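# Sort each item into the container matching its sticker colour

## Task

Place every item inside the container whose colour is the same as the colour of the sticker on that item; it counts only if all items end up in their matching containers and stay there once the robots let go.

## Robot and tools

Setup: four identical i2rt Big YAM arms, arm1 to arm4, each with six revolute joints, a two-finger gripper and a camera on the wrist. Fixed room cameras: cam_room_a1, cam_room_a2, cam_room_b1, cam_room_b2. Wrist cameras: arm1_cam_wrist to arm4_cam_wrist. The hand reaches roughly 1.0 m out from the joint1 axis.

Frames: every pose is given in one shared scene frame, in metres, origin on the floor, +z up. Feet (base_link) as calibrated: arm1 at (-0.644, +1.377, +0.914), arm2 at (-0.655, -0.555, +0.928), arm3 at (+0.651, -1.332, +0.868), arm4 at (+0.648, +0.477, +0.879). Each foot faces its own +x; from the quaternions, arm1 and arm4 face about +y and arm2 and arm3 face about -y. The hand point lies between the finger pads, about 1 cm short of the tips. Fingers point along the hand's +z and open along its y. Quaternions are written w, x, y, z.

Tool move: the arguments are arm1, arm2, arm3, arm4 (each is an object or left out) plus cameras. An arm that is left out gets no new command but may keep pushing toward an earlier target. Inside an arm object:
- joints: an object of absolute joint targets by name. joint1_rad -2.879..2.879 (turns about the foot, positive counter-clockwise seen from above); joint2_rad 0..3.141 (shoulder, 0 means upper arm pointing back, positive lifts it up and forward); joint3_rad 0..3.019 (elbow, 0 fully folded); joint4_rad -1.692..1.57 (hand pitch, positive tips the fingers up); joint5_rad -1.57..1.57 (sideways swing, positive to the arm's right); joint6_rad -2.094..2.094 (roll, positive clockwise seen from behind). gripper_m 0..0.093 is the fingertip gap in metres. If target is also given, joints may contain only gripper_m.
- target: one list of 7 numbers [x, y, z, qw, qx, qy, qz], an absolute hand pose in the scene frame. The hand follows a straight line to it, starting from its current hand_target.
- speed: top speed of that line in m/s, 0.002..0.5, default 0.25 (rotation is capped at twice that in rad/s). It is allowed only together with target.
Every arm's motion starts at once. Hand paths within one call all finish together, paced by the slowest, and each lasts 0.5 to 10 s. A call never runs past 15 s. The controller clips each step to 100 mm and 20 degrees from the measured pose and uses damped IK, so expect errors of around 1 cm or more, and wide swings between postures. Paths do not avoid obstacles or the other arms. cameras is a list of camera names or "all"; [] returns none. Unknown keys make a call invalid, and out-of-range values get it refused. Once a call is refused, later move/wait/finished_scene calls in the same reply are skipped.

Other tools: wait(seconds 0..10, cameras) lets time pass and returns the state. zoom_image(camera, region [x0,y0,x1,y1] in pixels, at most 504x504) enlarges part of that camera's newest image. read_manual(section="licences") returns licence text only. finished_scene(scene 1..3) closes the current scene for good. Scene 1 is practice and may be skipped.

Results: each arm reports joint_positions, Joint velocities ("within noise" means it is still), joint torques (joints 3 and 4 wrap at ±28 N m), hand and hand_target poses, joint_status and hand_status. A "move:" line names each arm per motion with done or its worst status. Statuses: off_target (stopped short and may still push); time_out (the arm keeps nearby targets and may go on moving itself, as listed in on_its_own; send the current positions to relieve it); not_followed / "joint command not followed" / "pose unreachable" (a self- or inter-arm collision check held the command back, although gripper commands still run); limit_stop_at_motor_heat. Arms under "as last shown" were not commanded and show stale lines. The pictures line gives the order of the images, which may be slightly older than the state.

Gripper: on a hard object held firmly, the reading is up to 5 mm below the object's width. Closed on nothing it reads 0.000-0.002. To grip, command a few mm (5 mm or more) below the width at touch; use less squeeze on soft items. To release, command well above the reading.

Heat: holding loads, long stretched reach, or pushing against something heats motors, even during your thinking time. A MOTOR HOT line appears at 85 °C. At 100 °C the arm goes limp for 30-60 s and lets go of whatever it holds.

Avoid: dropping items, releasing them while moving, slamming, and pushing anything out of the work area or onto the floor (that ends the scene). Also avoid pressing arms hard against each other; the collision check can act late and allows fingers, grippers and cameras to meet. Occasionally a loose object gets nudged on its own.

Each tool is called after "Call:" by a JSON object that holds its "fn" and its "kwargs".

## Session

Call:
{"fn": "move", "kwargs": {"cameras": ["all"]}}

Scene clock: 0.00 s.
Joint torques (N m): no reading
Motor temperatures (°C): arm1=[20 23 28 23 21 21 21] | arm2=[23 24 27 22 22 20 23] | arm3=[24 23 24 23 24 23 23] | arm4=[22 22 24 22 24 21 24]
Heat: arm1: hottest joint3_rad 28 °C; arm2: hottest joint3_rad 27 °C; arm3: hottest joint1_rad 24 °C; arm4: hottest joint3_rad 24 °C.
Joint velocities: within noise
arm1.joint_positions: joint1_rad=+0.263 joint2_rad=+0.541 joint3_rad=+1.448 joint4_rad=-1.274 joint5_rad=+0.156 joint6_rad=+0.460 gripper_m=+0.09396
arm1.joint_status: not commanded
arm1.hand: x=-0.6722 y=+1.5689 z=+1.5123 quat_wxyz=(-0.269, +0.505, -0.648, -0.503) (m; scene frame)
arm1.hand_target: x=-0.6707 y=+1.5650 z=+1.5242 quat_wxyz=(-0.273, +0.499, -0.642, -0.514) (m; scene frame)
arm1.hand_status: not commanded
arm2.joint_positions: joint1_rad=+0.198 joint2_rad=+0.259 joint3_rad=+1.632 joint4_rad=-1.245 joint5_rad=-0.167 joint6_rad=+0.724 gripper_m=+0.09396
arm2.joint_status: not commanded
arm2.hand: x=-0.6328 y=-0.5393 z=+1.6268 quat_wxyz=(-0.736, -0.518, -0.413, +0.142) (m; scene frame)
arm2.hand_target: x=-0.6348 y=-0.5331 z=+1.6300 quat_wxyz=(-0.741, -0.512, -0.410, +0.144) (m; scene frame)
arm2.hand_status: not commanded
arm3.joint_positions: joint1_rad=-0.202 joint2_rad=+0.522 joint3_rad=+1.369 joint4_rad=-1.376 joint5_rad=-0.141 joint6_rad=+0.009 gripper_m=+0.09396
arm3.joint_status: not commanded
arm3.hand: x=+0.6122 y=-1.5130 z=+1.4112 quat_wxyz=(-0.346, -0.682, -0.528, +0.369) (m; scene frame)
arm3.hand_target: x=+0.6130 y=-1.5103 z=+1.4212 quat_wxyz=(-0.352, -0.676, -0.525, +0.378) (m; scene frame)
arm3.hand_status: not commanded
arm4.joint_positions: joint1_rad=+0.128 joint2_rad=+0.492 joint3_rad=+1.422 joint4_rad=-1.388 joint5_rad=-0.180 joint6_rad=-0.624 gripper_m=+0.09396
arm4.joint_status: not commanded
arm4.hand: x=+0.5903 y=+0.6373 z=+1.4468 quat_wxyz=(-0.401, +0.802, -0.272, -0.348) (m; scene frame)
arm4.hand_target: x=+0.5910 y=+0.6334 z=+1.4564 quat_wxyz=(-0.410, +0.797, -0.269, -0.353) (m; scene frame)
arm4.hand_status: not commanded
pictures: arm1_cam_wrist, arm2_cam_wrist, arm3_cam_wrist, arm4_cam_wrist, cam_room_a1, cam_room_a2, cam_room_b1, cam_room_b2
Images, in order (width x height): arm1_cam_wrist 672x504, arm2_cam_wrist 672x504, arm3_cam_wrist 672x504, arm4_cam_wrist 672x504, cam_room_a1 672x504, cam_room_a2 672x504, cam_room_b1 672x504, cam_room_b2 672x504.

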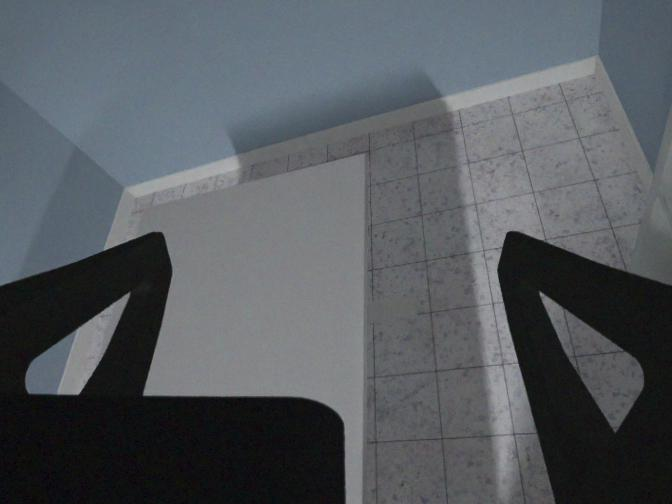

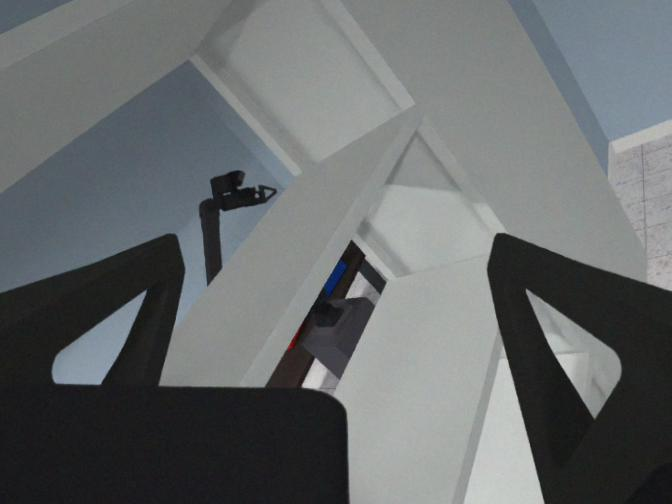

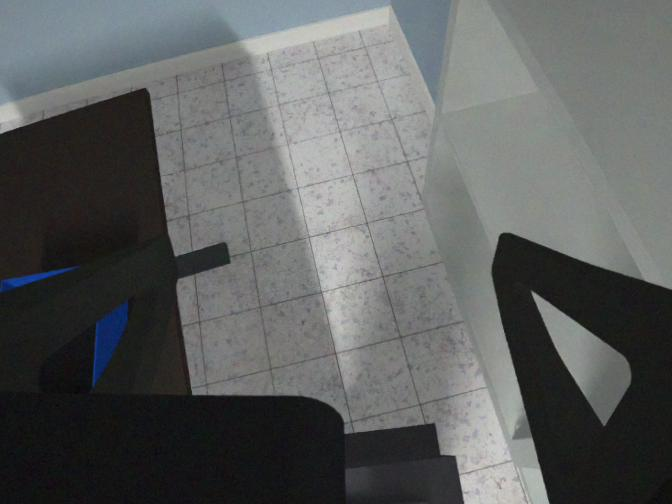

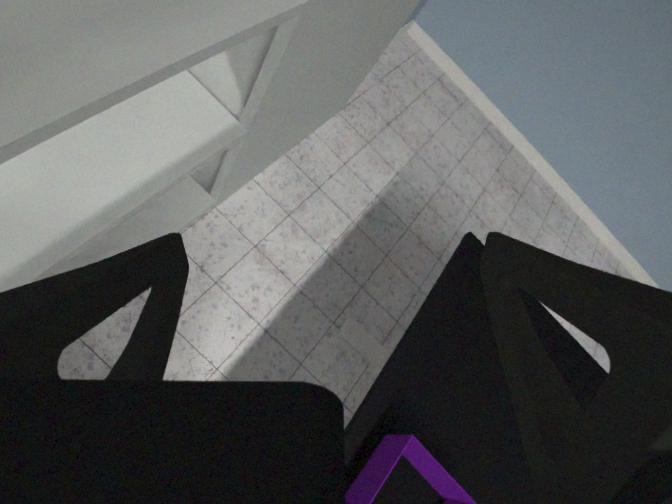

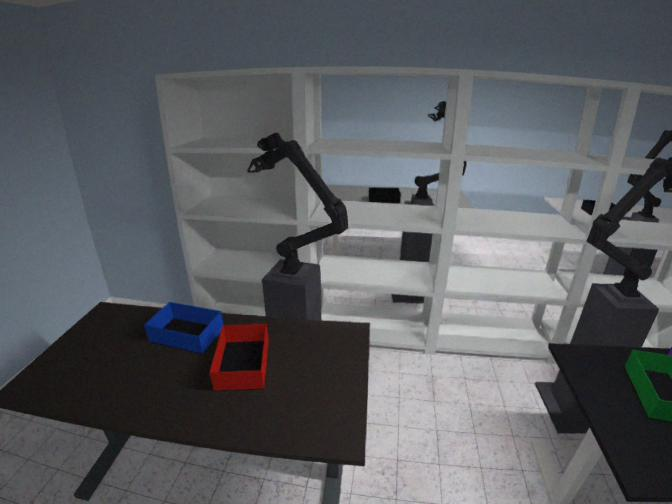

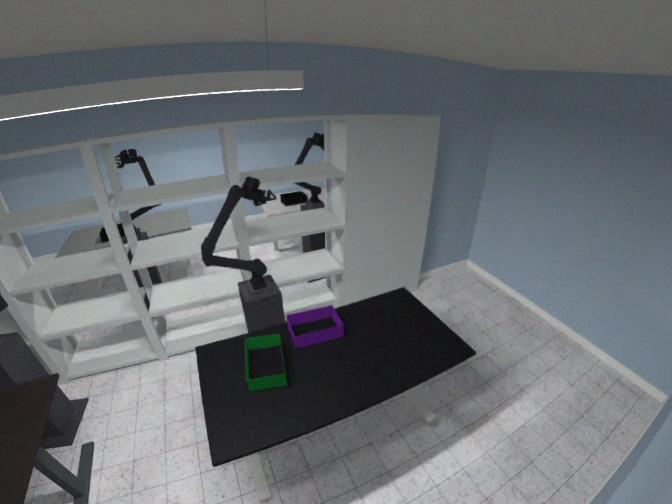

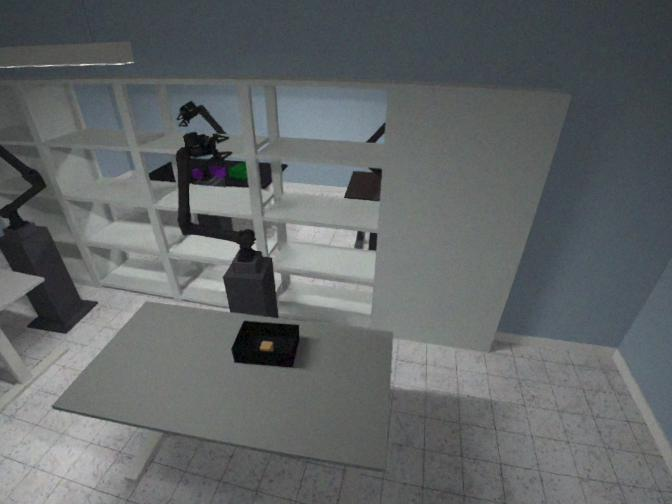

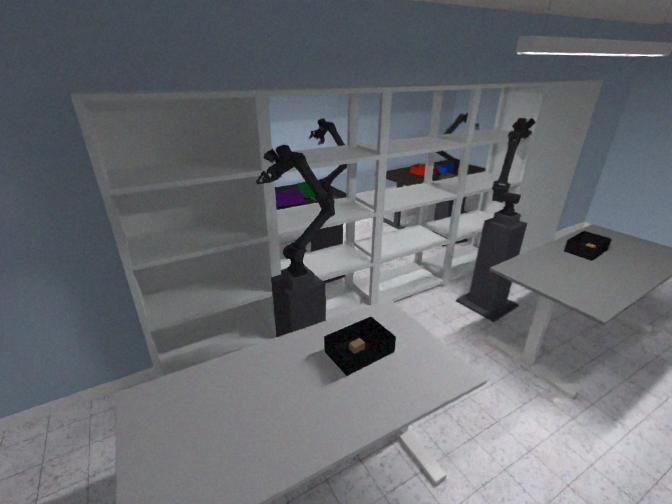

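Call:
{"fn": "move", "kwargs": {"arm1": {"joints":{"joint1_rad":1.5,"joint2_rad":1.1,"joint3_rad":1.4,"joint4_rad":-1.55,"joint5_rad":0,"joint6_rad":0,"gripper_m":0.088}}, "arm2": {"joints":{"joint1_rad":-1.7,"joint2_rad":1.1,"joint3_rad":1.4,"joint4_rad":-1.55,"joint5_rad":0,"joint6_rad":0,"gripper_m":0.088}}, "arm3": {"joints":{"joint1_rad":1.643,"joint2_rad":1.1,"joint3_rad":1.4,"joint4_rad":-1.55,"joint5_rad":0,"joint6_rad":0,"gripper_m":0.088}}, "arm4": {"joints":{"joint1_rad":-1.631,"joint2_rad":1.1,"joint3_rad":1.4,"joint4_rad":-1.55,"joint5_rad":0,"joint6_rad":0,"gripper_m":0.088}}, "cameras": ["arm1_cam_wrist","arm2_cam_wrist","arm3_cam_wrist","arm4_cam_wrist"]}}

Scene clock: 10.33 s.
Joint torques (N m): arm1=[-1.44 -5.01 12.85 0.54 0.06 -0.05] | arm2=[0.73 -8.82 11.29 0.84 0 -0.08] | arm3=[1.73 -8.94 11.34 0.25 0.07 -0.11] | arm4=[1.14 -9.05 9.92 0.16 0.06 0.14]
Motor temperatures (°C): arm1=[20 23 29 23 21 21 21] | arm2=[23 24 27 22 22 20 23] | arm3=[24 23 25 23 24 23 23] | arm4=[22 22 25 22 24 21 24]
Heat: arm1: hottest joint3_rad 29 °C; arm2: hottest joint3_rad 27 °C; arm3: hottest joint3_rad 25 °C; arm4: hottest joint3_rad 25 °C.
move: arm1 done; arm2 done; arm3 done; arm4 done
Joint velocities: within noise
arm1.joint_positions: joint1_rad=+1.497 joint2_rad=+1.108 joint3_rad=+1.378 joint4_rad=-1.541 joint5_rad=-0.001 joint6_rad=+0.008 gripper_m=+0.08806
arm1.joint_status: all done
arm1.hand: x=-0.9922 y=+1.3785 z=+1.2862 quat_wxyz=(-0.001, +0.988, -0.006, -0.157) (m; scene frame)
arm1.hand_target: x=-0.9906 y=+1.3775 z=+1.2979 quat_wxyz=(-0.001, +0.986, -0.001, -0.167) (m; scene frame)
arm1.hand_status: not commanded
arm2.joint_positions: joint1_rad=-1.700 joint2_rad=+1.107 joint3_rad=+1.395 joint4_rad=-1.537 joint5_rad=+0.000 joint6_rad=+0.015 gripper_m=+0.08810
arm2.joint_status: all done
arm2.hand: x=-1.0129 y=-0.5518 z=+1.3024 quat_wxyz=(+0.001, -0.987, +0.013, +0.159) (m; scene frame)
arm2.hand_target: x=-1.0088 y=-0.5517 z=+1.3058 quat_wxyz=(+0.003, -0.987, +0.006, +0.159) (m; scene frame)
arm2.hand_status: not commanded
arm3.joint_positions: joint1_rad=+1.636 joint2_rad=+1.113 joint3_rad=+1.373 joint4_rad=-1.542 joint5_rad=-0.001 joint6_rad=+0.006 gripper_m=+0.08806
arm3.joint_status: all done
arm3.hand: x=+1.0044 y=-1.3467 z=+1.2312 quat_wxyz=(-0.145, -0.030, -0.989, +0.010) (m; scene frame)
arm3.hand_target: x=+1.0031 y=-1.3440 z=+1.2464 quat_wxyz=(-0.160, -0.023, -0.987, +0.011) (m; scene frame)
arm3.hand_status: not commanded
arm4.joint_positions: joint1_rad=-1.632 joint2_rad=+1.113 joint3_rad=+1.381 joint4_rad=-1.539 joint5_rad=+0.000 joint6_rad=-0.013 gripper_m=+0.08811
arm4.joint_status: all done
arm4.hand: x=+1.0060 y=+0.4763 z=+1.2436 quat_wxyz=(-0.147, +0.004, -0.989, +0.003) (m; scene frame)
arm4.hand_target: x=+1.0027 y=+0.4768 z=+1.2560 quat_wxyz=(-0.158, -0.002, -0.988, +0.002) (m; scene frame)
arm4.hand_status: not commanded
pictures: arm1_cam_wrist, arm2_cam_wrist, arm3_cam_wrist, arm4_cam_wrist
Images, in order (width x height): arm1_cam_wrist 672x504, arm2_cam_wrist 672x504, arm3_cam_wrist 672x504, arm4_cam_wrist 672x504.

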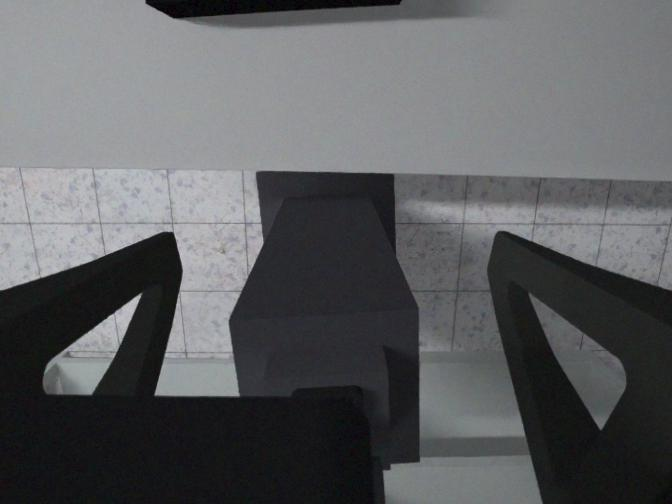

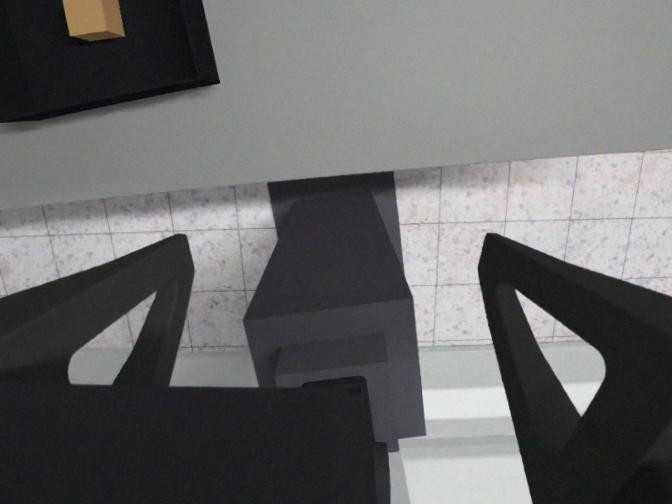

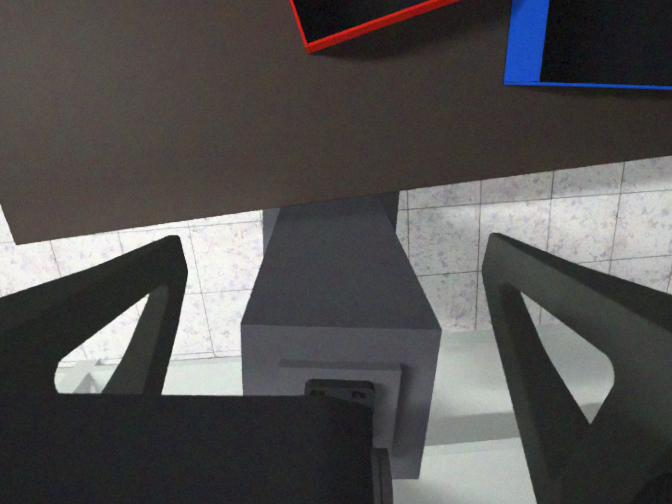

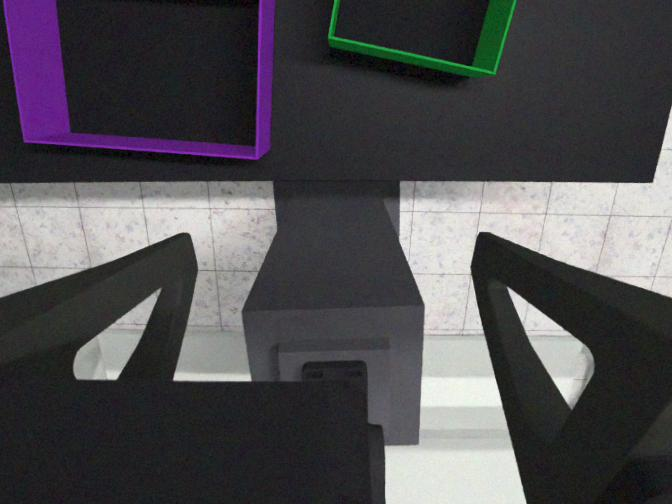

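Call:
{"fn": "move", "kwargs": {"arm1": {"target":[-1.32,1.34,1.10,0,-0.999,0,0.0436]}, "arm2": {"target":[-1.26,-0.85,1.10,0,-0.999,0,0.0436]}, "cameras": ["arm1_cam_wrist","arm2_cam_wrist"]}}

Scene clock: 27.60 s.
Joint torques (N m): arm1=[-0.91 -18.96 16.24 0.05 0 0.12] | arm2=[0.85 -21.71 15.56 0.29 -0.06 0.21] | arm3=[1.73 -8.88 11.34 0.21 0.08 -0.1] | arm4=[0.85 -9.23 9.96 0.12 0.11 0.17]
Motor temperatures (°C): arm1=[20 23 32 23 21 21 21] | arm2=[23 25 29 22 22 20 23] | arm3=[24 23 27 23 24 23 23] | arm4=[22 22 29 22 24 21 24]
Heat: arm1: hottest joint3_rad 32 °C; arm2: hottest joint3_rad 29 °C; arm3: hottest joint3_rad 27 °C; arm4: hottest joint3_rad 29 °C.
move: arm1 off_target; arm2 off_target
Joint velocities: within noise
arm1.joint_positions: joint1_rad=+1.547 joint2_rad=+2.125 joint3_rad=+2.074 joint4_rad=-1.498 joint5_rad=+0.003 joint6_rad=+0.047 gripper_m=+0.08806
arm1.joint_status: not commanded
arm1.hand: x=-1.3064 y=+1.3480 z=+1.0756 quat_wxyz=(-0.002, +1.000, -0.001, -0.019) (m; scene frame)
arm1.hand_target: x=-1.3185 y=+1.3400 z=+1.0999 quat_wxyz=(+0.000, +0.999, +0.000, -0.044) (m; scene frame)
arm1.hand_status: off_target (0.029 m and 2.9 deg from the pose sent, 0.379 m and 13.1 deg at the start)
arm2.joint_positions: joint1_rad=-1.226 joint2_rad=+2.070 joint3_rad=+2.018 joint4_rad=-1.459 joint5_rad=+0.040 joint6_rad=+0.447 gripper_m=+0.08810
arm2.joint_status: not commanded
arm2.hand: x=-1.2484 y=-0.8431 z=+1.0916 quat_wxyz=(+0.006, -0.999, -0.007, +0.035) (m; scene frame)
arm2.hand_target: x=-1.2593 y=-0.8497 z=+1.1001 quat_wxyz=(-0.001, -0.999, +0.000, +0.044) (m; scene frame)
arm2.hand_status: off_target (0.016 m and 1.5 deg from the pose sent, 0.437 m and 13.4 deg at the start)
arm3, arm4: as last shown
pictures: arm1_cam_wrist, arm2_cam_wrist
Images, in order (width x height): arm1_cam_wrist 672x504, arm2_cam_wrist 672x504.

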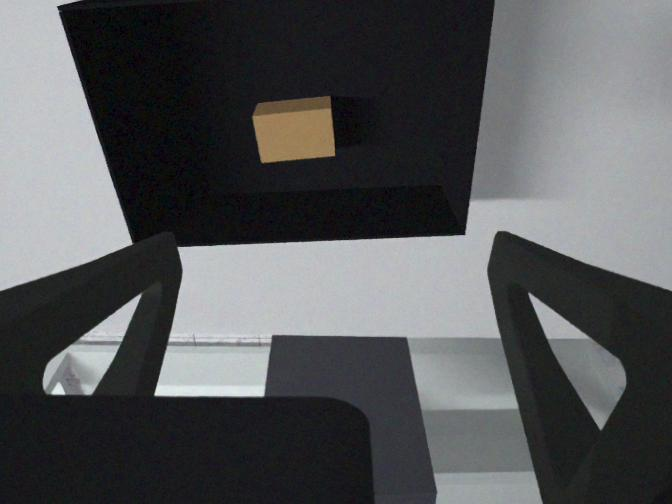

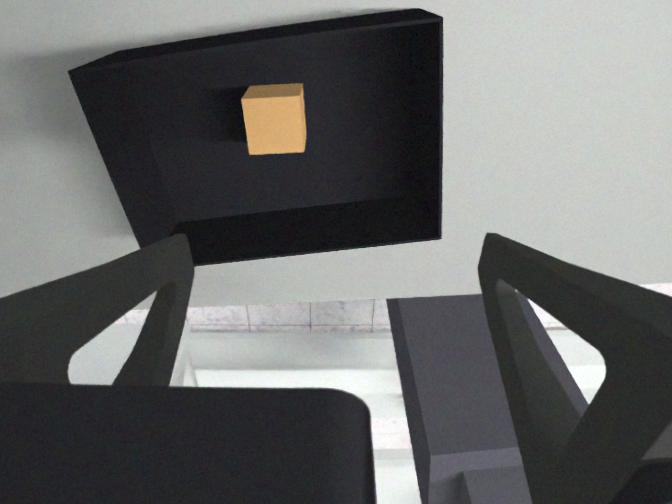

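Call:
{"fn": "zoom_image", "kwargs": {"camera": "arm1_cam_wrist", "region": [200, 60, 400, 210]}}

Call:
{"fn": "zoom_image", "kwargs": {"camera": "arm2_cam_wrist", "region": [180, 50, 380, 200]}}

Scaled by 2.520.

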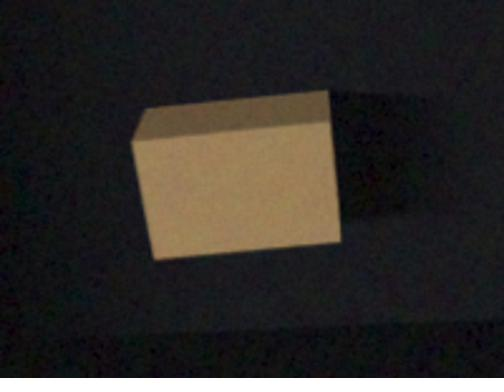

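Scaled by 2.520.

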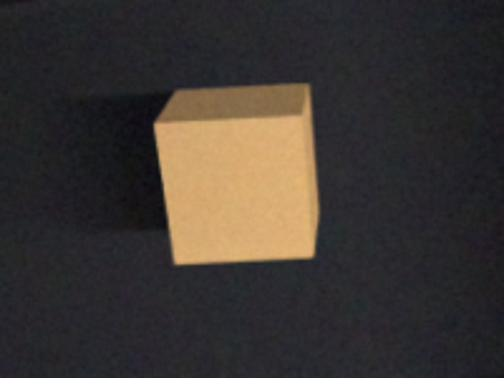

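Call:
{"fn": "move", "kwargs": {"arm1": {"target":[-1.235,1.43,1.0,0.02955,-0.7348,0.6769,0.03208]}, "arm2": {"target":[-1.185,-1.02,1.0,0.03172,0.68585,0.72641,-0.02994]}, "cameras": ["arm1_cam_wrist","arm2_cam_wrist"]}}

Scene clock: 72.67 s.
Joint torques (N m): arm1=[-2.55 -18.67 9.59 0.8 0.25 0.15] | arm2=[0.91 -21.95 15.2 0.87 -0.34 -0.09] | arm3=[1.73 -8.82 11.37 0.2 0.08 -0.11] | arm4=[1.03 -9 10.07 0.14 0.11 0.17]
Motor temperatures (°C): arm1=[20 27 39 23 21 21 21] | arm2=[23 27 34 22 22 20 23] | arm3=[24 24 29 23 24 23 23] | arm4=[22 22 35 22 24 21 24]
Heat: arm1: hottest joint3_rad 39 °C; arm2: hottest joint3_rad 34 °C; arm3: hottest joint3_rad 29 °C; arm4: hottest joint3_rad 35 °C.
move: arm1 off_target; arm2 off_target
Joint velocities: within noise
arm1.joint_positions: joint1_rad=+1.447 joint2_rad=+2.012 joint3_rad=+1.639 joint4_rad=-1.241 joint5_rad=+0.083 joint6_rad=+1.416 gripper_m=+0.08806
arm1.joint_status: not commanded
arm1.hand: x=-1.2310 y=+1.4243 z=+0.9832 quat_wxyz=(-0.041, +0.741, -0.670, -0.016) (m; scene frame)
arm1.hand_target: x=-1.2348 y=+1.4300 z=+0.9998 quat_wxyz=(-0.030, +0.735, -0.677, -0.032) (m; scene frame)
arm1.hand_status: off_target (0.018 m and 2.5 deg from the pose sent, 0.132 m and 85.2 deg at the start)
arm2.joint_positions: joint1_rad=-0.988 joint2_rad=+2.213 joint3_rad=+2.027 joint4_rad=-1.351 joint5_rad=-0.067 joint6_rad=-0.908 gripper_m=+0.08810
arm2.joint_status: not commanded
arm2.hand: x=-1.1736 y=-1.0061 z=+1.0032 quat_wxyz=(-0.031, -0.693, -0.720, +0.019) (m; scene frame)
arm2.hand_target: x=-1.1842 y=-1.0193 z=+1.0002 quat_wxyz=(-0.032, -0.686, -0.726, +0.031) (m; scene frame)
arm2.hand_status: off_target (0.018 m and 1.7 deg from the pose sent, 0.209 m and 92.5 deg at the start)
arm3, arm4: as last shown
pictures: arm1_cam_wrist, arm2_cam_wrist
Images, in order (width x height): arm1_cam_wrist 672x504, arm2_cam_wrist 672x504.

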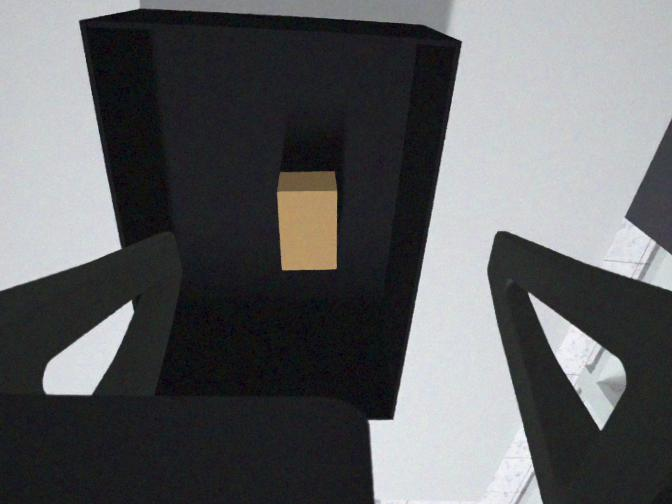

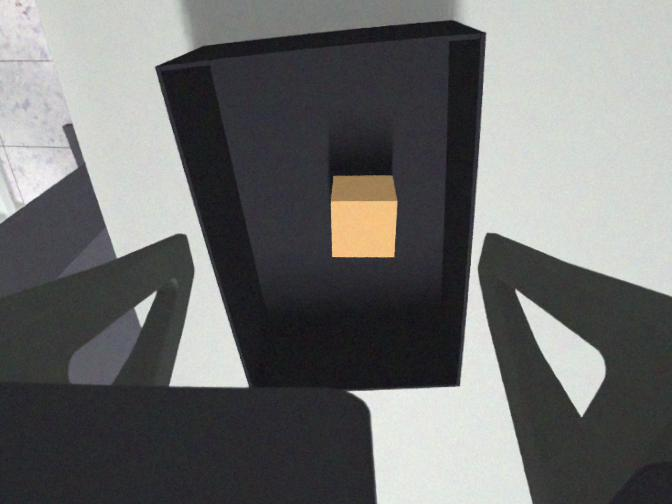

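Call:
{"fn": "move", "kwargs": {"arm1": {"target":[-1.248,1.308,0.89,0.02905,-0.74539,0.66527,0.03254]}, "arm2": {"target":[-1.213,-0.890,0.89,0.03164,0.68775,0.72471,-0.03003]}, "cameras": ["arm1_cam_wrist","arm2_cam_wrist"]}}

Scene clock: 103.33 s.
Joint torques (N m): arm1=[-2.14 -18.37 9.72 0.77 0.16 0.11] | arm2=[1.2 -23.24 8.81 1.31 -0.35 -0.09] | arm3=[1.67 -8.88 11.36 0.23 0.08 -0.11] | arm4=[0.97 -8.94 9.91 0.1 0.11 0.21]
Motor temperatures (°C): arm1=[20 27 34 23 21 21 21] | arm2=[23 27 38 22 22 20 23] | arm3=[24 24 30 23 24 23 23] | arm4=[22 22 36 22 24 21 24]
Heat: arm1: hottest joint3_rad 34 °C; arm2: hottest joint3_rad 38 °C; arm3: hottest joint3_rad 30 °C; arm4: hottest joint3_rad 36 °C.
move: arm1 done; arm2 done
Joint velocities: within noise
arm1.joint_positions: joint1_rad=+1.648 joint2_rad=+2.151 joint3_rad=+1.591 joint4_rad=-1.052 joint5_rad=+0.082 joint6_rad=+1.588 gripper_m=+0.08806
arm1.joint_status: not commanded
arm1.hand: x=-1.2398 y=+1.3047 z=+0.8854 quat_wxyz=(-0.038, +0.751, -0.659, -0.025) (m; scene frame)
arm1.hand_target: x=-1.2478 y=+1.3081 z=+0.8902 quat_wxyz=(-0.029, +0.745, -0.665, -0.033) (m; scene frame)
arm1.hand_status: done (0.010 m and 1.6 deg from the pose sent, 0.150 m and 2.5 deg at the start)
arm2.joint_positions: joint1_rad=-1.175 joint2_rad=+2.210 joint3_rad=+1.729 joint4_rad=-1.045 joint5_rad=-0.076 joint6_rad=-1.086 gripper_m=+0.08810
arm2.joint_status: not commanded
arm2.hand: x=-1.2167 y=-0.8863 z=+0.8983 quat_wxyz=(-0.030, -0.696, -0.717, +0.031) (m; scene frame)
arm2.hand_target: x=-1.2129 y=-0.8899 z=+0.8901 quat_wxyz=(-0.032, -0.688, -0.725, +0.030) (m; scene frame)
arm2.hand_status: done (0.010 m and 1.3 deg from the pose sent, 0.167 m and 1.5 deg at the start)
arm3, arm4: as last shown
pictures: arm1_cam_wrist, arm2_cam_wrist
Images, in order (width x height): arm1_cam_wrist 672x504, arm2_cam_wrist 672x504.

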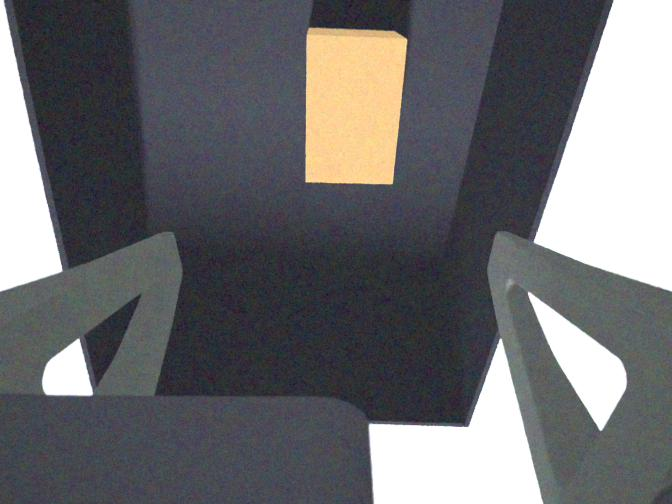

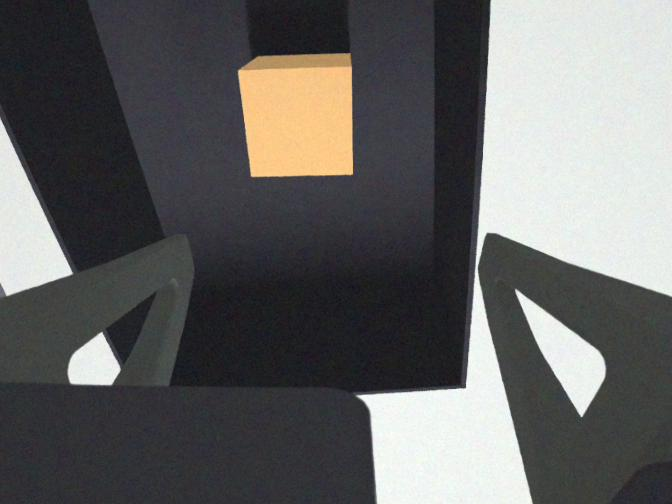

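Call:
{"fn": "move", "kwargs": {"arm1": {"target":[-1.238,1.311,0.82,0.02905,-0.74539,0.66527,0.03254],"speed":0.15}, "arm2": {"target":[-1.194,-0.8925,0.83,0.03164,0.68775,0.72471,-0.03003],"speed":0.15}, "cameras": ["arm1_cam_wrist","arm2_cam_wrist"]}}

Scene clock: 122.73 s.
Joint torques (N m): arm1=[-1.96 -17.44 8.43 0.85 0.17 0.07] | arm2=[1.32 -20.95 8.23 1.36 -0.31 0.12] | arm3=[1.67 -8.94 11.4 0.25 0.07 -0.11] | arm4=[1.08 -8.88 9.99 0.14 0.09 0.18]
Motor temperatures (°C): arm1=[20 26 35 23 21 21 21] | arm2=[23 29 35 22 22 20 23] | arm3=[24 24 31 23 24 23 23] | arm4=[22 22 37 22 24 21 24]
Heat: arm1: hottest joint3_rad 35 °C; arm2: hottest joint3_rad 35 °C; arm3: hottest joint3_rad 31 °C; arm4: hottest joint3_rad 37 °C.
move: arm1 done; arm2 off_target
Joint velocities: within noise
arm1.joint_positions: joint1_rad=+1.648 joint2_rad=+2.231 joint3_rad=+1.527 joint4_rad=-0.900 joint5_rad=+0.082 joint6_rad=+1.588 gripper_m=+0.08806
arm1.joint_status: not commanded
arm1.hand: x=-1.2318 y=+1.3062 z=+0.8185 quat_wxyz=(-0.035, +0.751, -0.659, -0.027) (m; scene frame)
arm1.hand_target: x=-1.2380 y=+1.3111 z=+0.8200 quat_wxyz=(-0.029, +0.745, -0.665, -0.033) (m; scene frame)
arm1.hand_status: done (0.008 m and 1.3 deg from the pose sent, 0.066 m and 1.6 deg at the start)
arm2.joint_positions: joint1_rad=-1.155 joint2_rad=+2.237 joint3_rad=+1.641 joint4_rad=-0.904 joint5_rad=-0.076 joint6_rad=-1.087 gripper_m=+0.08810
arm2.joint_status: not commanded
arm2.hand: x=-1.2023 y=-0.8922 z=+0.8528 quat_wxyz=(-0.027, -0.688, -0.724, +0.043) (m; scene frame)
arm2.hand_target: x=-1.1936 y=-0.8921 z=+0.8307 quat_wxyz=(-0.032, -0.688, -0.725, +0.030) (m; scene frame)
arm2.hand_status: off_target (0.024 m and 1.6 deg from the pose sent, 0.072 m and 1.3 deg at the start)
arm3, arm4: as last shown
pictures: arm1_cam_wrist, arm2_cam_wrist
Images, in order (width x height): arm1_cam_wrist 672x504, arm2_cam_wrist 672x504.

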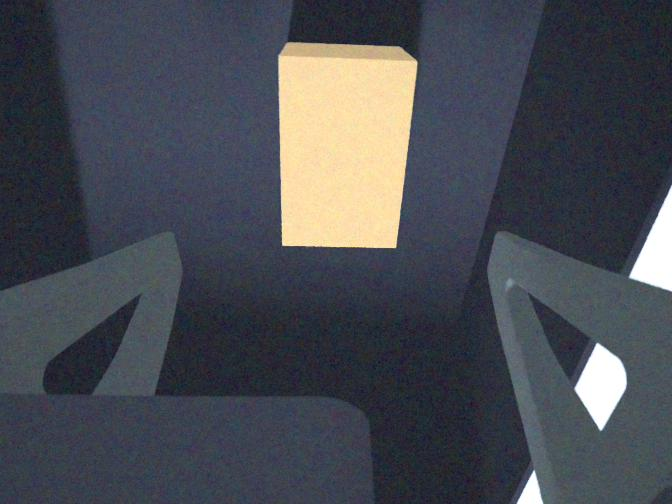

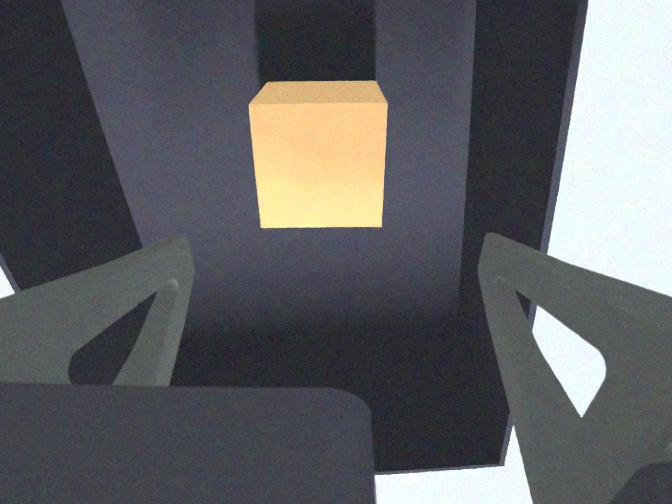

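Call:
{"fn": "move", "kwargs": {"arm1": {"target":[-1.236,1.313,0.738,0.02905,-0.74539,0.66527,0.03254],"speed":0.12}, "arm2": {"target":[-1.189,-0.890,0.752,0.03164,0.68775,0.72471,-0.03003],"speed":0.12}, "cameras": ["arm1_cam_wrist","arm2_cam_wrist"]}}

Scene clock: 133.33 s.
Joint torques (N m): arm1=[-2.67 -16.85 7.66 0.72 0.19 0.1] | arm2=[1.26 -21.71 7.84 1.31 -0.31 0.12] | arm3=[1.55 -8.82 11.34 0.23 0.07 -0.11] | arm4=[0.79 -8.88 9.88 0.09 0.1 0.17]
Motor temperatures (°C): arm1=[20 26 34 23 21 21 21] | arm2=[23 29 34 22 22 20 23] | arm3=[24 24 31 23 24 23 23] | arm4=[22 22 37 22 24 21 24]
Heat: arm1: hottest joint3_rad 34 °C; arm2: hottest joint3_rad 34 °C; arm3: hottest joint3_rad 31 °C; arm4: hottest joint3_rad 37 °C.
move: arm1 done; arm2 off_target
Joint velocities: within noise
arm1.joint_positions: joint1_rad=+1.648 joint2_rad=+2.370 joint3_rad=+1.527 joint4_rad=-0.760 joint5_rad=+0.082 joint6_rad=+1.588 gripper_m=+0.08806
arm1.joint_status: not commanded
arm1.hand: x=-1.2293 y=+1.3069 z=+0.7384 quat_wxyz=(-0.035, +0.751, -0.659, -0.028) (m; scene frame)
arm1.hand_target: x=-1.2358 y=+1.3131 z=+0.7380 quat_wxyz=(-0.029, +0.745, -0.665, -0.032) (m; scene frame)
arm1.hand_status: done (0.009 m and 1.2 deg from the pose sent, 0.081 m and 1.3 deg at the start)
arm2.joint_positions: joint1_rad=-1.155 joint2_rad=+2.366 joint3_rad=+1.624 joint4_rad=-0.768 joint5_rad=-0.076 joint6_rad=-1.087 gripper_m=+0.08810
arm2.joint_status: not commanded
arm2.hand: x=-1.1967 y=-0.8887 z=+0.7702 quat_wxyz=(-0.028, -0.688, -0.724, +0.038) (m; scene frame)
arm2.hand_target: x=-1.1886 y=-0.8896 z=+0.7525 quat_wxyz=(-0.032, -0.688, -0.725, +0.030) (m; scene frame)
arm2.hand_status: off_target (0.020 m and 1.0 deg from the pose sent, 0.102 m and 1.5 deg at the start)
arm3, arm4: as last shown
pictures: arm1_cam_wrist, arm2_cam_wrist
Images, in order (width x height): arm1_cam_wrist 672x504, arm2_cam_wrist 672x504.

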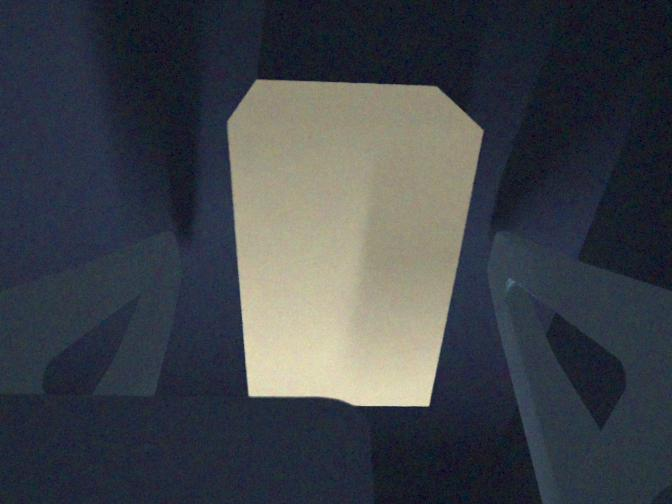

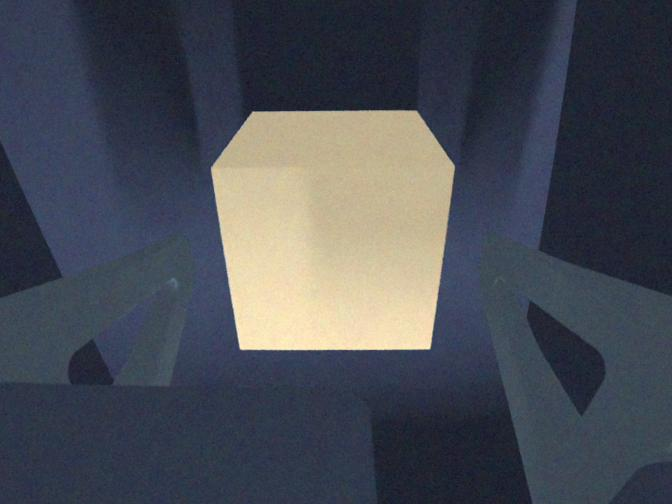

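Call:
{"fn": "move", "kwargs": {"arm1": {"joints":{"gripper_m":0.040}}, "arm2": {"target":[-1.189,-0.890,0.738,0.03164,0.68775,0.72471,-0.03003],"speed":0.1}, "cameras": ["arm2_cam_wrist"]}}

Call:
{"fn": "move", "kwargs": {"arm2": {"joints":{"gripper_m":0.044}}, "cameras": ["arm1_cam_wrist","arm2_cam_wrist"]}}

Scene clock: 138.83 s.
Joint torques (N m): arm1=[-2.37 -17.61 7.72 0.54 0.17 0.07] | arm2=[1.26 -20.89 8.09 1.36 -0.31 0.11] | arm3=[1.61 -8.7 11.37 0.25 0.09 -0.11] | arm4=[0.62 -9.05 10.02 0.16 0.08 0.17]
Motor temperatures (°C): arm1=[20 26 33 23 21 21 21] | arm2=[23 28 33 22 22 20 23] | arm3=[24 24 31 23 24 23 23] | arm4=[22 22 37 22 24 21 24]
Heat: arm1: hottest joint3_rad 33 °C; arm2: hottest joint3_rad 33 °C; arm3: hottest joint3_rad 31 °C; arm4: hottest joint3_rad 37 °C.
move: arm1 off_target; arm2 off_target
Joint velocities: within noise
arm1.joint_positions: joint1_rad=+1.648 joint2_rad=+2.370 joint3_rad=+1.527 joint4_rad=-0.759 joint5_rad=+0.082 joint6_rad=+1.588 gripper_m=+0.04384
arm1.joint_status: gripper_m off_target (ended at +0.04387, target +0.04000)
arm1.hand: x=-1.2295 y=+1.3069 z=+0.7384 quat_wxyz=(-0.034, +0.750, -0.659, -0.028) (m; scene frame)
arm1.hand_target: x=-1.2358 y=+1.3130 z=+0.7380 quat_wxyz=(-0.029, +0.745, -0.665, -0.032) (m; scene frame)
arm1.hand_status: not commanded
arm2.joint_positions: joint1_rad=-1.155 joint2_rad=+2.383 joint3_rad=+1.624 joint4_rad=-0.748 joint5_rad=-0.076 joint6_rad=-1.087 gripper_m=+0.08810
arm2.joint_status: not commanded
arm2.hand: x=-1.1965 y=-0.8885 z=+0.7597 quat_wxyz=(-0.028, -0.688, -0.724, +0.039) (m; scene frame)
arm2.hand_target: x=-1.1883 y=-0.8894 z=+0.7386 quat_wxyz=(-0.032, -0.688, -0.725, +0.030) (m; scene frame)
arm2.hand_status: off_target (0.023 m and 1.2 deg from the pose sent, 0.033 m and 1.0 deg at the start)
arm3, arm4: as last shown
pictures: arm2_cam_wrist
Images, in order (width x height): arm2_cam_wrist 672x504.

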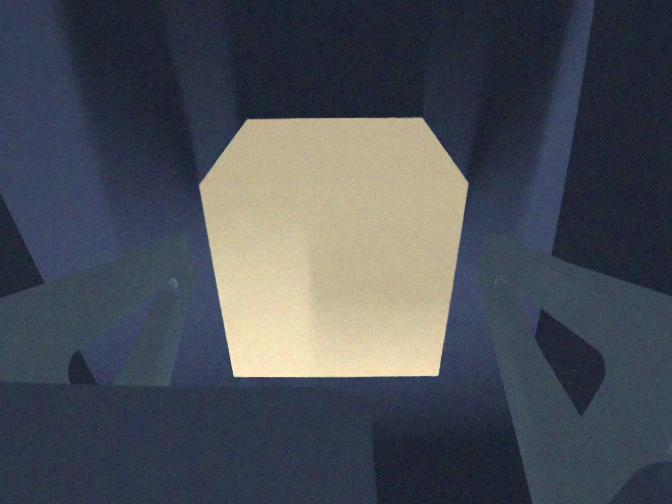

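Scene clock: 139.40 s.
Joint torques (N m): arm1=[-2.61 -17.2 7.71 0.73 0.19 0.05] | arm2=[1.32 -20.89 8.05 1.32 -0.3 0.11] | arm3=[1.67 -8.88 11.34 0.27 0.07 -0.11] | arm4=[0.67 -8.76 10.03 0.17 0.1 0.17]
Motor temperatures (°C): arm1=[20 26 33 23 21 21 21] | arm2=[23 28 33 22 22 20 23] | arm3=[24 24 31 23 24 23 23] | arm4=[22 22 37 22 24 21 24]
Heat: arm1: hottest joint3_rad 33 °C; arm2: hottest joint3_rad 33 °C; arm3: hottest joint3_rad 31 °C; arm4: hottest joint3_rad 37 °C.
move: arm2 off_target
Joint velocities: within noise
arm1, arm3, arm4: as last shown
arm2.joint_positions: joint1_rad=-1.155 joint2_rad=+2.383 joint3_rad=+1.624 joint4_rad=-0.747 joint5_rad=-0.076 joint6_rad=-1.087 gripper_m=+0.05279
arm2.joint_status: gripper_m off_target (ended at +0.05282, target +0.04400)
arm2.hand: x=-1.1966 y=-0.8886 z=+0.7598 quat_wxyz=(-0.027, -0.688, -0.724, +0.040) (m; scene frame)
arm2.hand_target: x=-1.1884 y=-0.8895 z=+0.7386 quat_wxyz=(-0.031, -0.688, -0.725, +0.030) (m; scene frame)
arm2.hand_status: not commanded
pictures: arm1_cam_wrist, arm2_cam_wrist
Images, in order (width x height): arm1_cam_wrist 672x504, arm2_cam_wrist 672x504.

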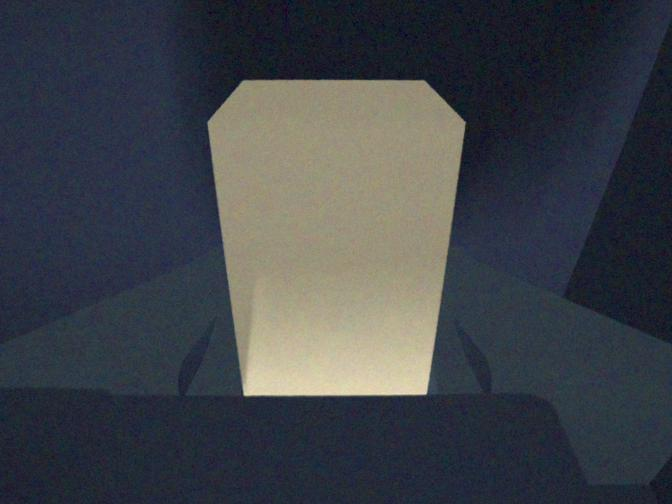

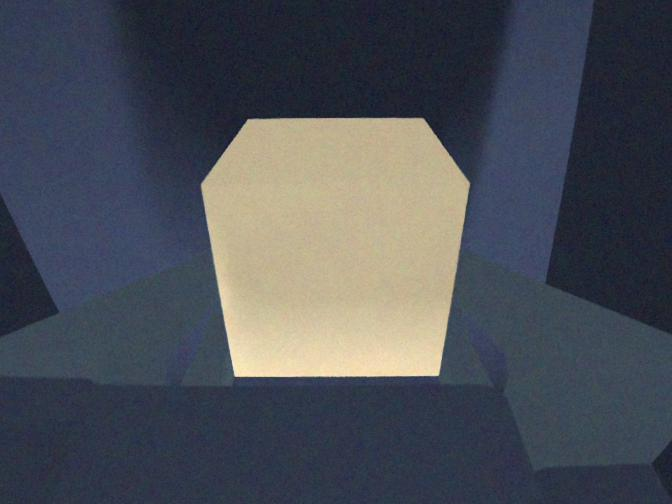

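Call:
{"fn": "move", "kwargs": {"arm1": {"target":[-1.22,1.32,1.0,0.02905,-0.74539,0.66527,0.03254],"speed":0.25}, "arm2": {"target":[-1.18,-0.88,1.0,0.03164,0.68775,0.72471,-0.03003],"speed":0.25}, "cameras": ["arm1_cam_wrist","arm2_cam_wrist"]}}

Call:
{"fn": "move", "kwargs": {"arm1": {"joints":{"joint2_rad":1.3,"joint3_rad":1.6,"joint4_rad":-0.25}}, "arm2": {"joints":{"joint2_rad":1.3,"joint3_rad":1.6,"joint4_rad":-0.25}}, "cameras": ["cam_room_b1","cam_room_b2"]}}

Scene clock: 154.17 s.
Joint torques (N m): arm1=[-3.14 -16.21 13.67 0.01 0.19 -0.02] | arm2=[0.73 -22.48 13.87 0.12 -0.32 0.04] | arm3=[1.61 -9 11.34 0.29 0.07 -0.11] | arm4=[0.73 -8.59 10.11 0.21 0.08 0.21]
Motor temperatures (°C): arm1=[20 26 33 23 21 21 22] | arm2=[23 28 32 22 22 20 23] | arm3=[24 24 31 23 24 23 23] | arm4=[22 22 38 22 24 21 24]
Heat: arm1: hottest joint3_rad 33 °C; arm2: hottest joint3_rad 32 °C; arm3: hottest joint3_rad 31 °C; arm4: hottest joint3_rad 38 °C.
move: arm1 off_target; arm2 off_target
Joint velocities: within noise
arm1.joint_positions: joint1_rad=+1.637 joint2_rad=+1.961 joint3_rad=+1.546 joint4_rad=-1.217 joint5_rad=+0.082 joint6_rad=+1.588 gripper_m=+0.04384
arm1.joint_status: not commanded
arm1.hand: x=-1.2026 y=+1.3158 z=+0.9785 quat_wxyz=(-0.046, +0.747, -0.663, -0.018) (m; scene frame)
arm1.hand_target: x=-1.2190 y=+1.3202 z=+1.0002 quat_wxyz=(-0.029, +0.745, -0.665, -0.033) (m; scene frame)
arm1.hand_status: off_target (0.028 m and 2.6 deg from the pose sent, 0.262 m and 1.2 deg at the start)
arm2.joint_positions: joint1_rad=-1.155 joint2_rad=+2.016 joint3_rad=+1.627 joint4_rad=-1.180 joint5_rad=-0.076 joint6_rad=-1.087 gripper_m=+0.05279
arm2.joint_status: not commanded
arm2.hand: x=-1.1656 y=-0.8708 z=+0.9787 quat_wxyz=(-0.036, -0.689, -0.723, +0.009) (m; scene frame)
arm2.hand_target: x=-1.1792 y=-0.8795 z=+1.0002 quat_wxyz=(-0.031, -0.688, -0.725, +0.030) (m; scene frame)
arm2.hand_status: off_target (0.027 m and 2.5 deg from the pose sent, 0.241 m and 1.2 deg at the start)
arm3.joint_positions: joint1_rad=+1.636 joint2_rad=+1.113 joint3_rad=+1.373 joint4_rad=-1.542 joint5_rad=-0.001 joint6_rad=+0.006 gripper_m=+0.08806
arm3.joint_status: not commanded
arm3.hand: x=+1.0044 y=-1.3467 z=+1.2312 quat_wxyz=(-0.145, -0.030, -0.989, +0.010) (m; scene frame)
arm3.hand_target: x=+1.0031 y=-1.3440 z=+1.2464 quat_wxyz=(-0.160, -0.023, -0.987, +0.011) (m; scene frame)
arm3.hand_status: not commanded
arm4.joint_positions: joint1_rad=-1.632 joint2_rad=+1.113 joint3_rad=+1.381 joint4_rad=-1.539 joint5_rad=+0.000 joint6_rad=-0.013 gripper_m=+0.08811
arm4.joint_status: not commanded
arm4.hand: x=+1.0060 y=+0.4763 z=+1.2436 quat_wxyz=(-0.147, +0.004, -0.989, +0.003) (m; scene frame)
arm4.hand_target: x=+1.0027 y=+0.4768 z=+1.2560 quat_wxyz=(-0.158, -0.002, -0.988, +0.002) (m; scene frame)
arm4.hand_status: not commanded
pictures: arm1_cam_wrist, arm2_cam_wrist
Images, in order (width x height): arm1_cam_wrist 672x504, arm2_cam_wrist 672x504.

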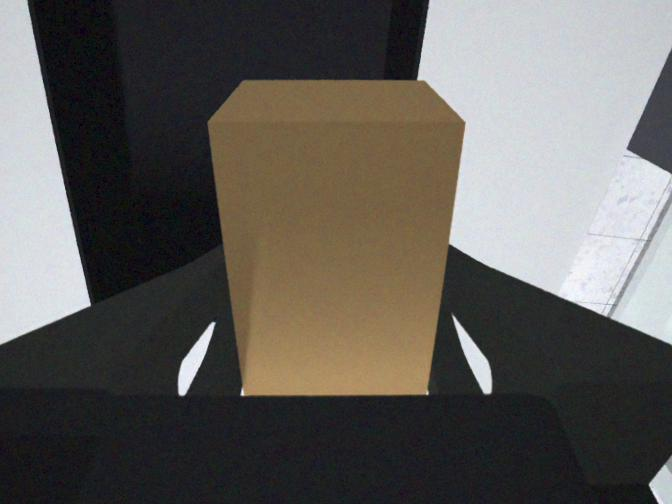

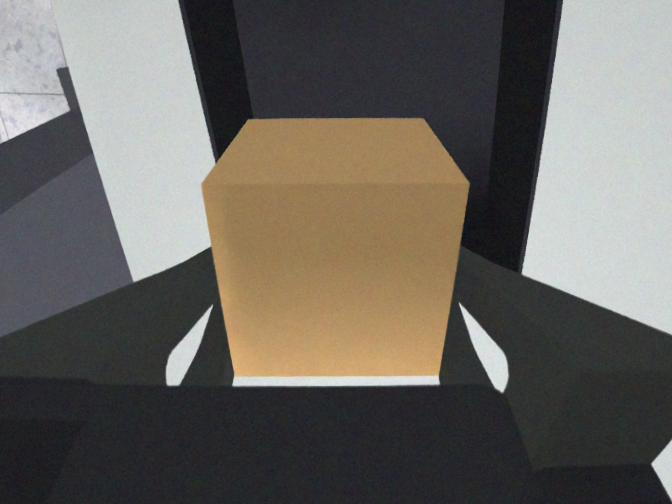

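Scene clock: 156.00 s.
Joint torques (N m): arm1=[-2.43 -9.17 13.08 2.7 0.05 -0.12] | arm2=[0.67 -12.63 12.88 3.55 -0.12 0.12] | arm3=[1.73 -8.88 11.37 0.28 0.08 -0.12] | arm4=[0.91 -8.94 9.92 0.1 0.1 0.18]
Motor temperatures (°C): arm1=[20 26 33 23 21 21 22] | arm2=[23 28 33 22 22 20 23] | arm3=[24 24 31 23 24 23 23] | arm4=[22 22 38 22 24 21 24]
Heat: arm1: hottest joint3_rad 33 °C; arm2: hottest joint3_rad 33 °C; arm3: hottest joint3_rad 31 °C; arm4: hottest joint3_rad 38 °C.
move: arm1 done; arm2 done
Joint velocities: within noise
arm1.joint_positions: joint1_rad=+1.637 joint2_rad=+1.308 joint3_rad=+1.585 joint4_rad=-0.272 joint5_rad=+0.083 joint6_rad=+1.588 gripper_m=+0.04381
arm1.joint_status: all done
arm1.hand: x=-1.2322 y=+1.3091 z=+1.5428 quat_wxyz=(+0.522, +0.504, -0.485, -0.488) (m; scene frame)
arm1.hand_target: x=-1.2270 y=+1.3165 z=+1.5617 quat_wxyz=(+0.529, +0.490, -0.476, -0.502) (m; scene frame)
arm1.hand_status: not commanded
arm2.joint_positions: joint1_rad=-1.155 joint2_rad=+1.298 joint3_rad=+1.589 joint4_rad=-0.274 joint5_rad=-0.077 joint6_rad=-1.087 gripper_m=+0.05280
arm2.joint_status: all done
arm2.hand: x=-1.1640 y=-0.8711 z=+1.5531 quat_wxyz=(+0.169, -0.464, -0.527, +0.691) (m; scene frame)
arm2.hand_target: x=-1.1632 y=-0.8713 z=+1.5647 quat_wxyz=(+0.173, -0.454, -0.520, +0.702) (m; scene frame)
arm2.hand_status: not commanded
arm3, arm4: as last shown
pictures: cam_room_b1, cam_room_b2
Images, in order (width x height): cam_room_b1 672x504, cam_room_b2 672x504.

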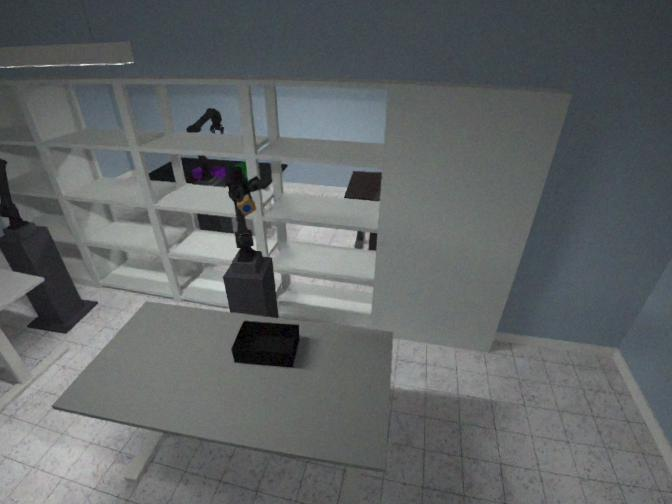

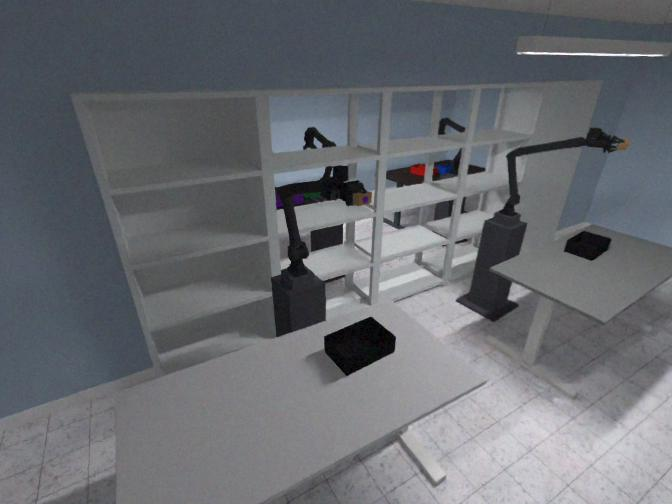

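Call:
{"fn": "zoom_image", "kwargs": {"camera": "cam_room_b1", "region": [210, 165, 290, 225]}}

Call:
{"fn": "zoom_image", "kwargs": {"camera": "cam_room_b2", "region": [320, 165, 400, 225]}}

Scaled by 6.300.

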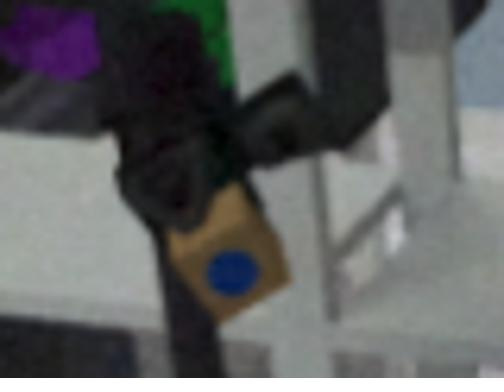

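Scaled by 6.300.

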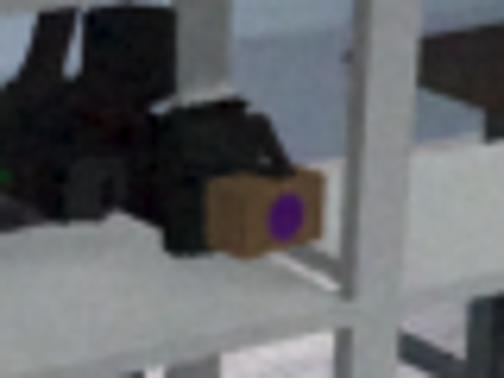

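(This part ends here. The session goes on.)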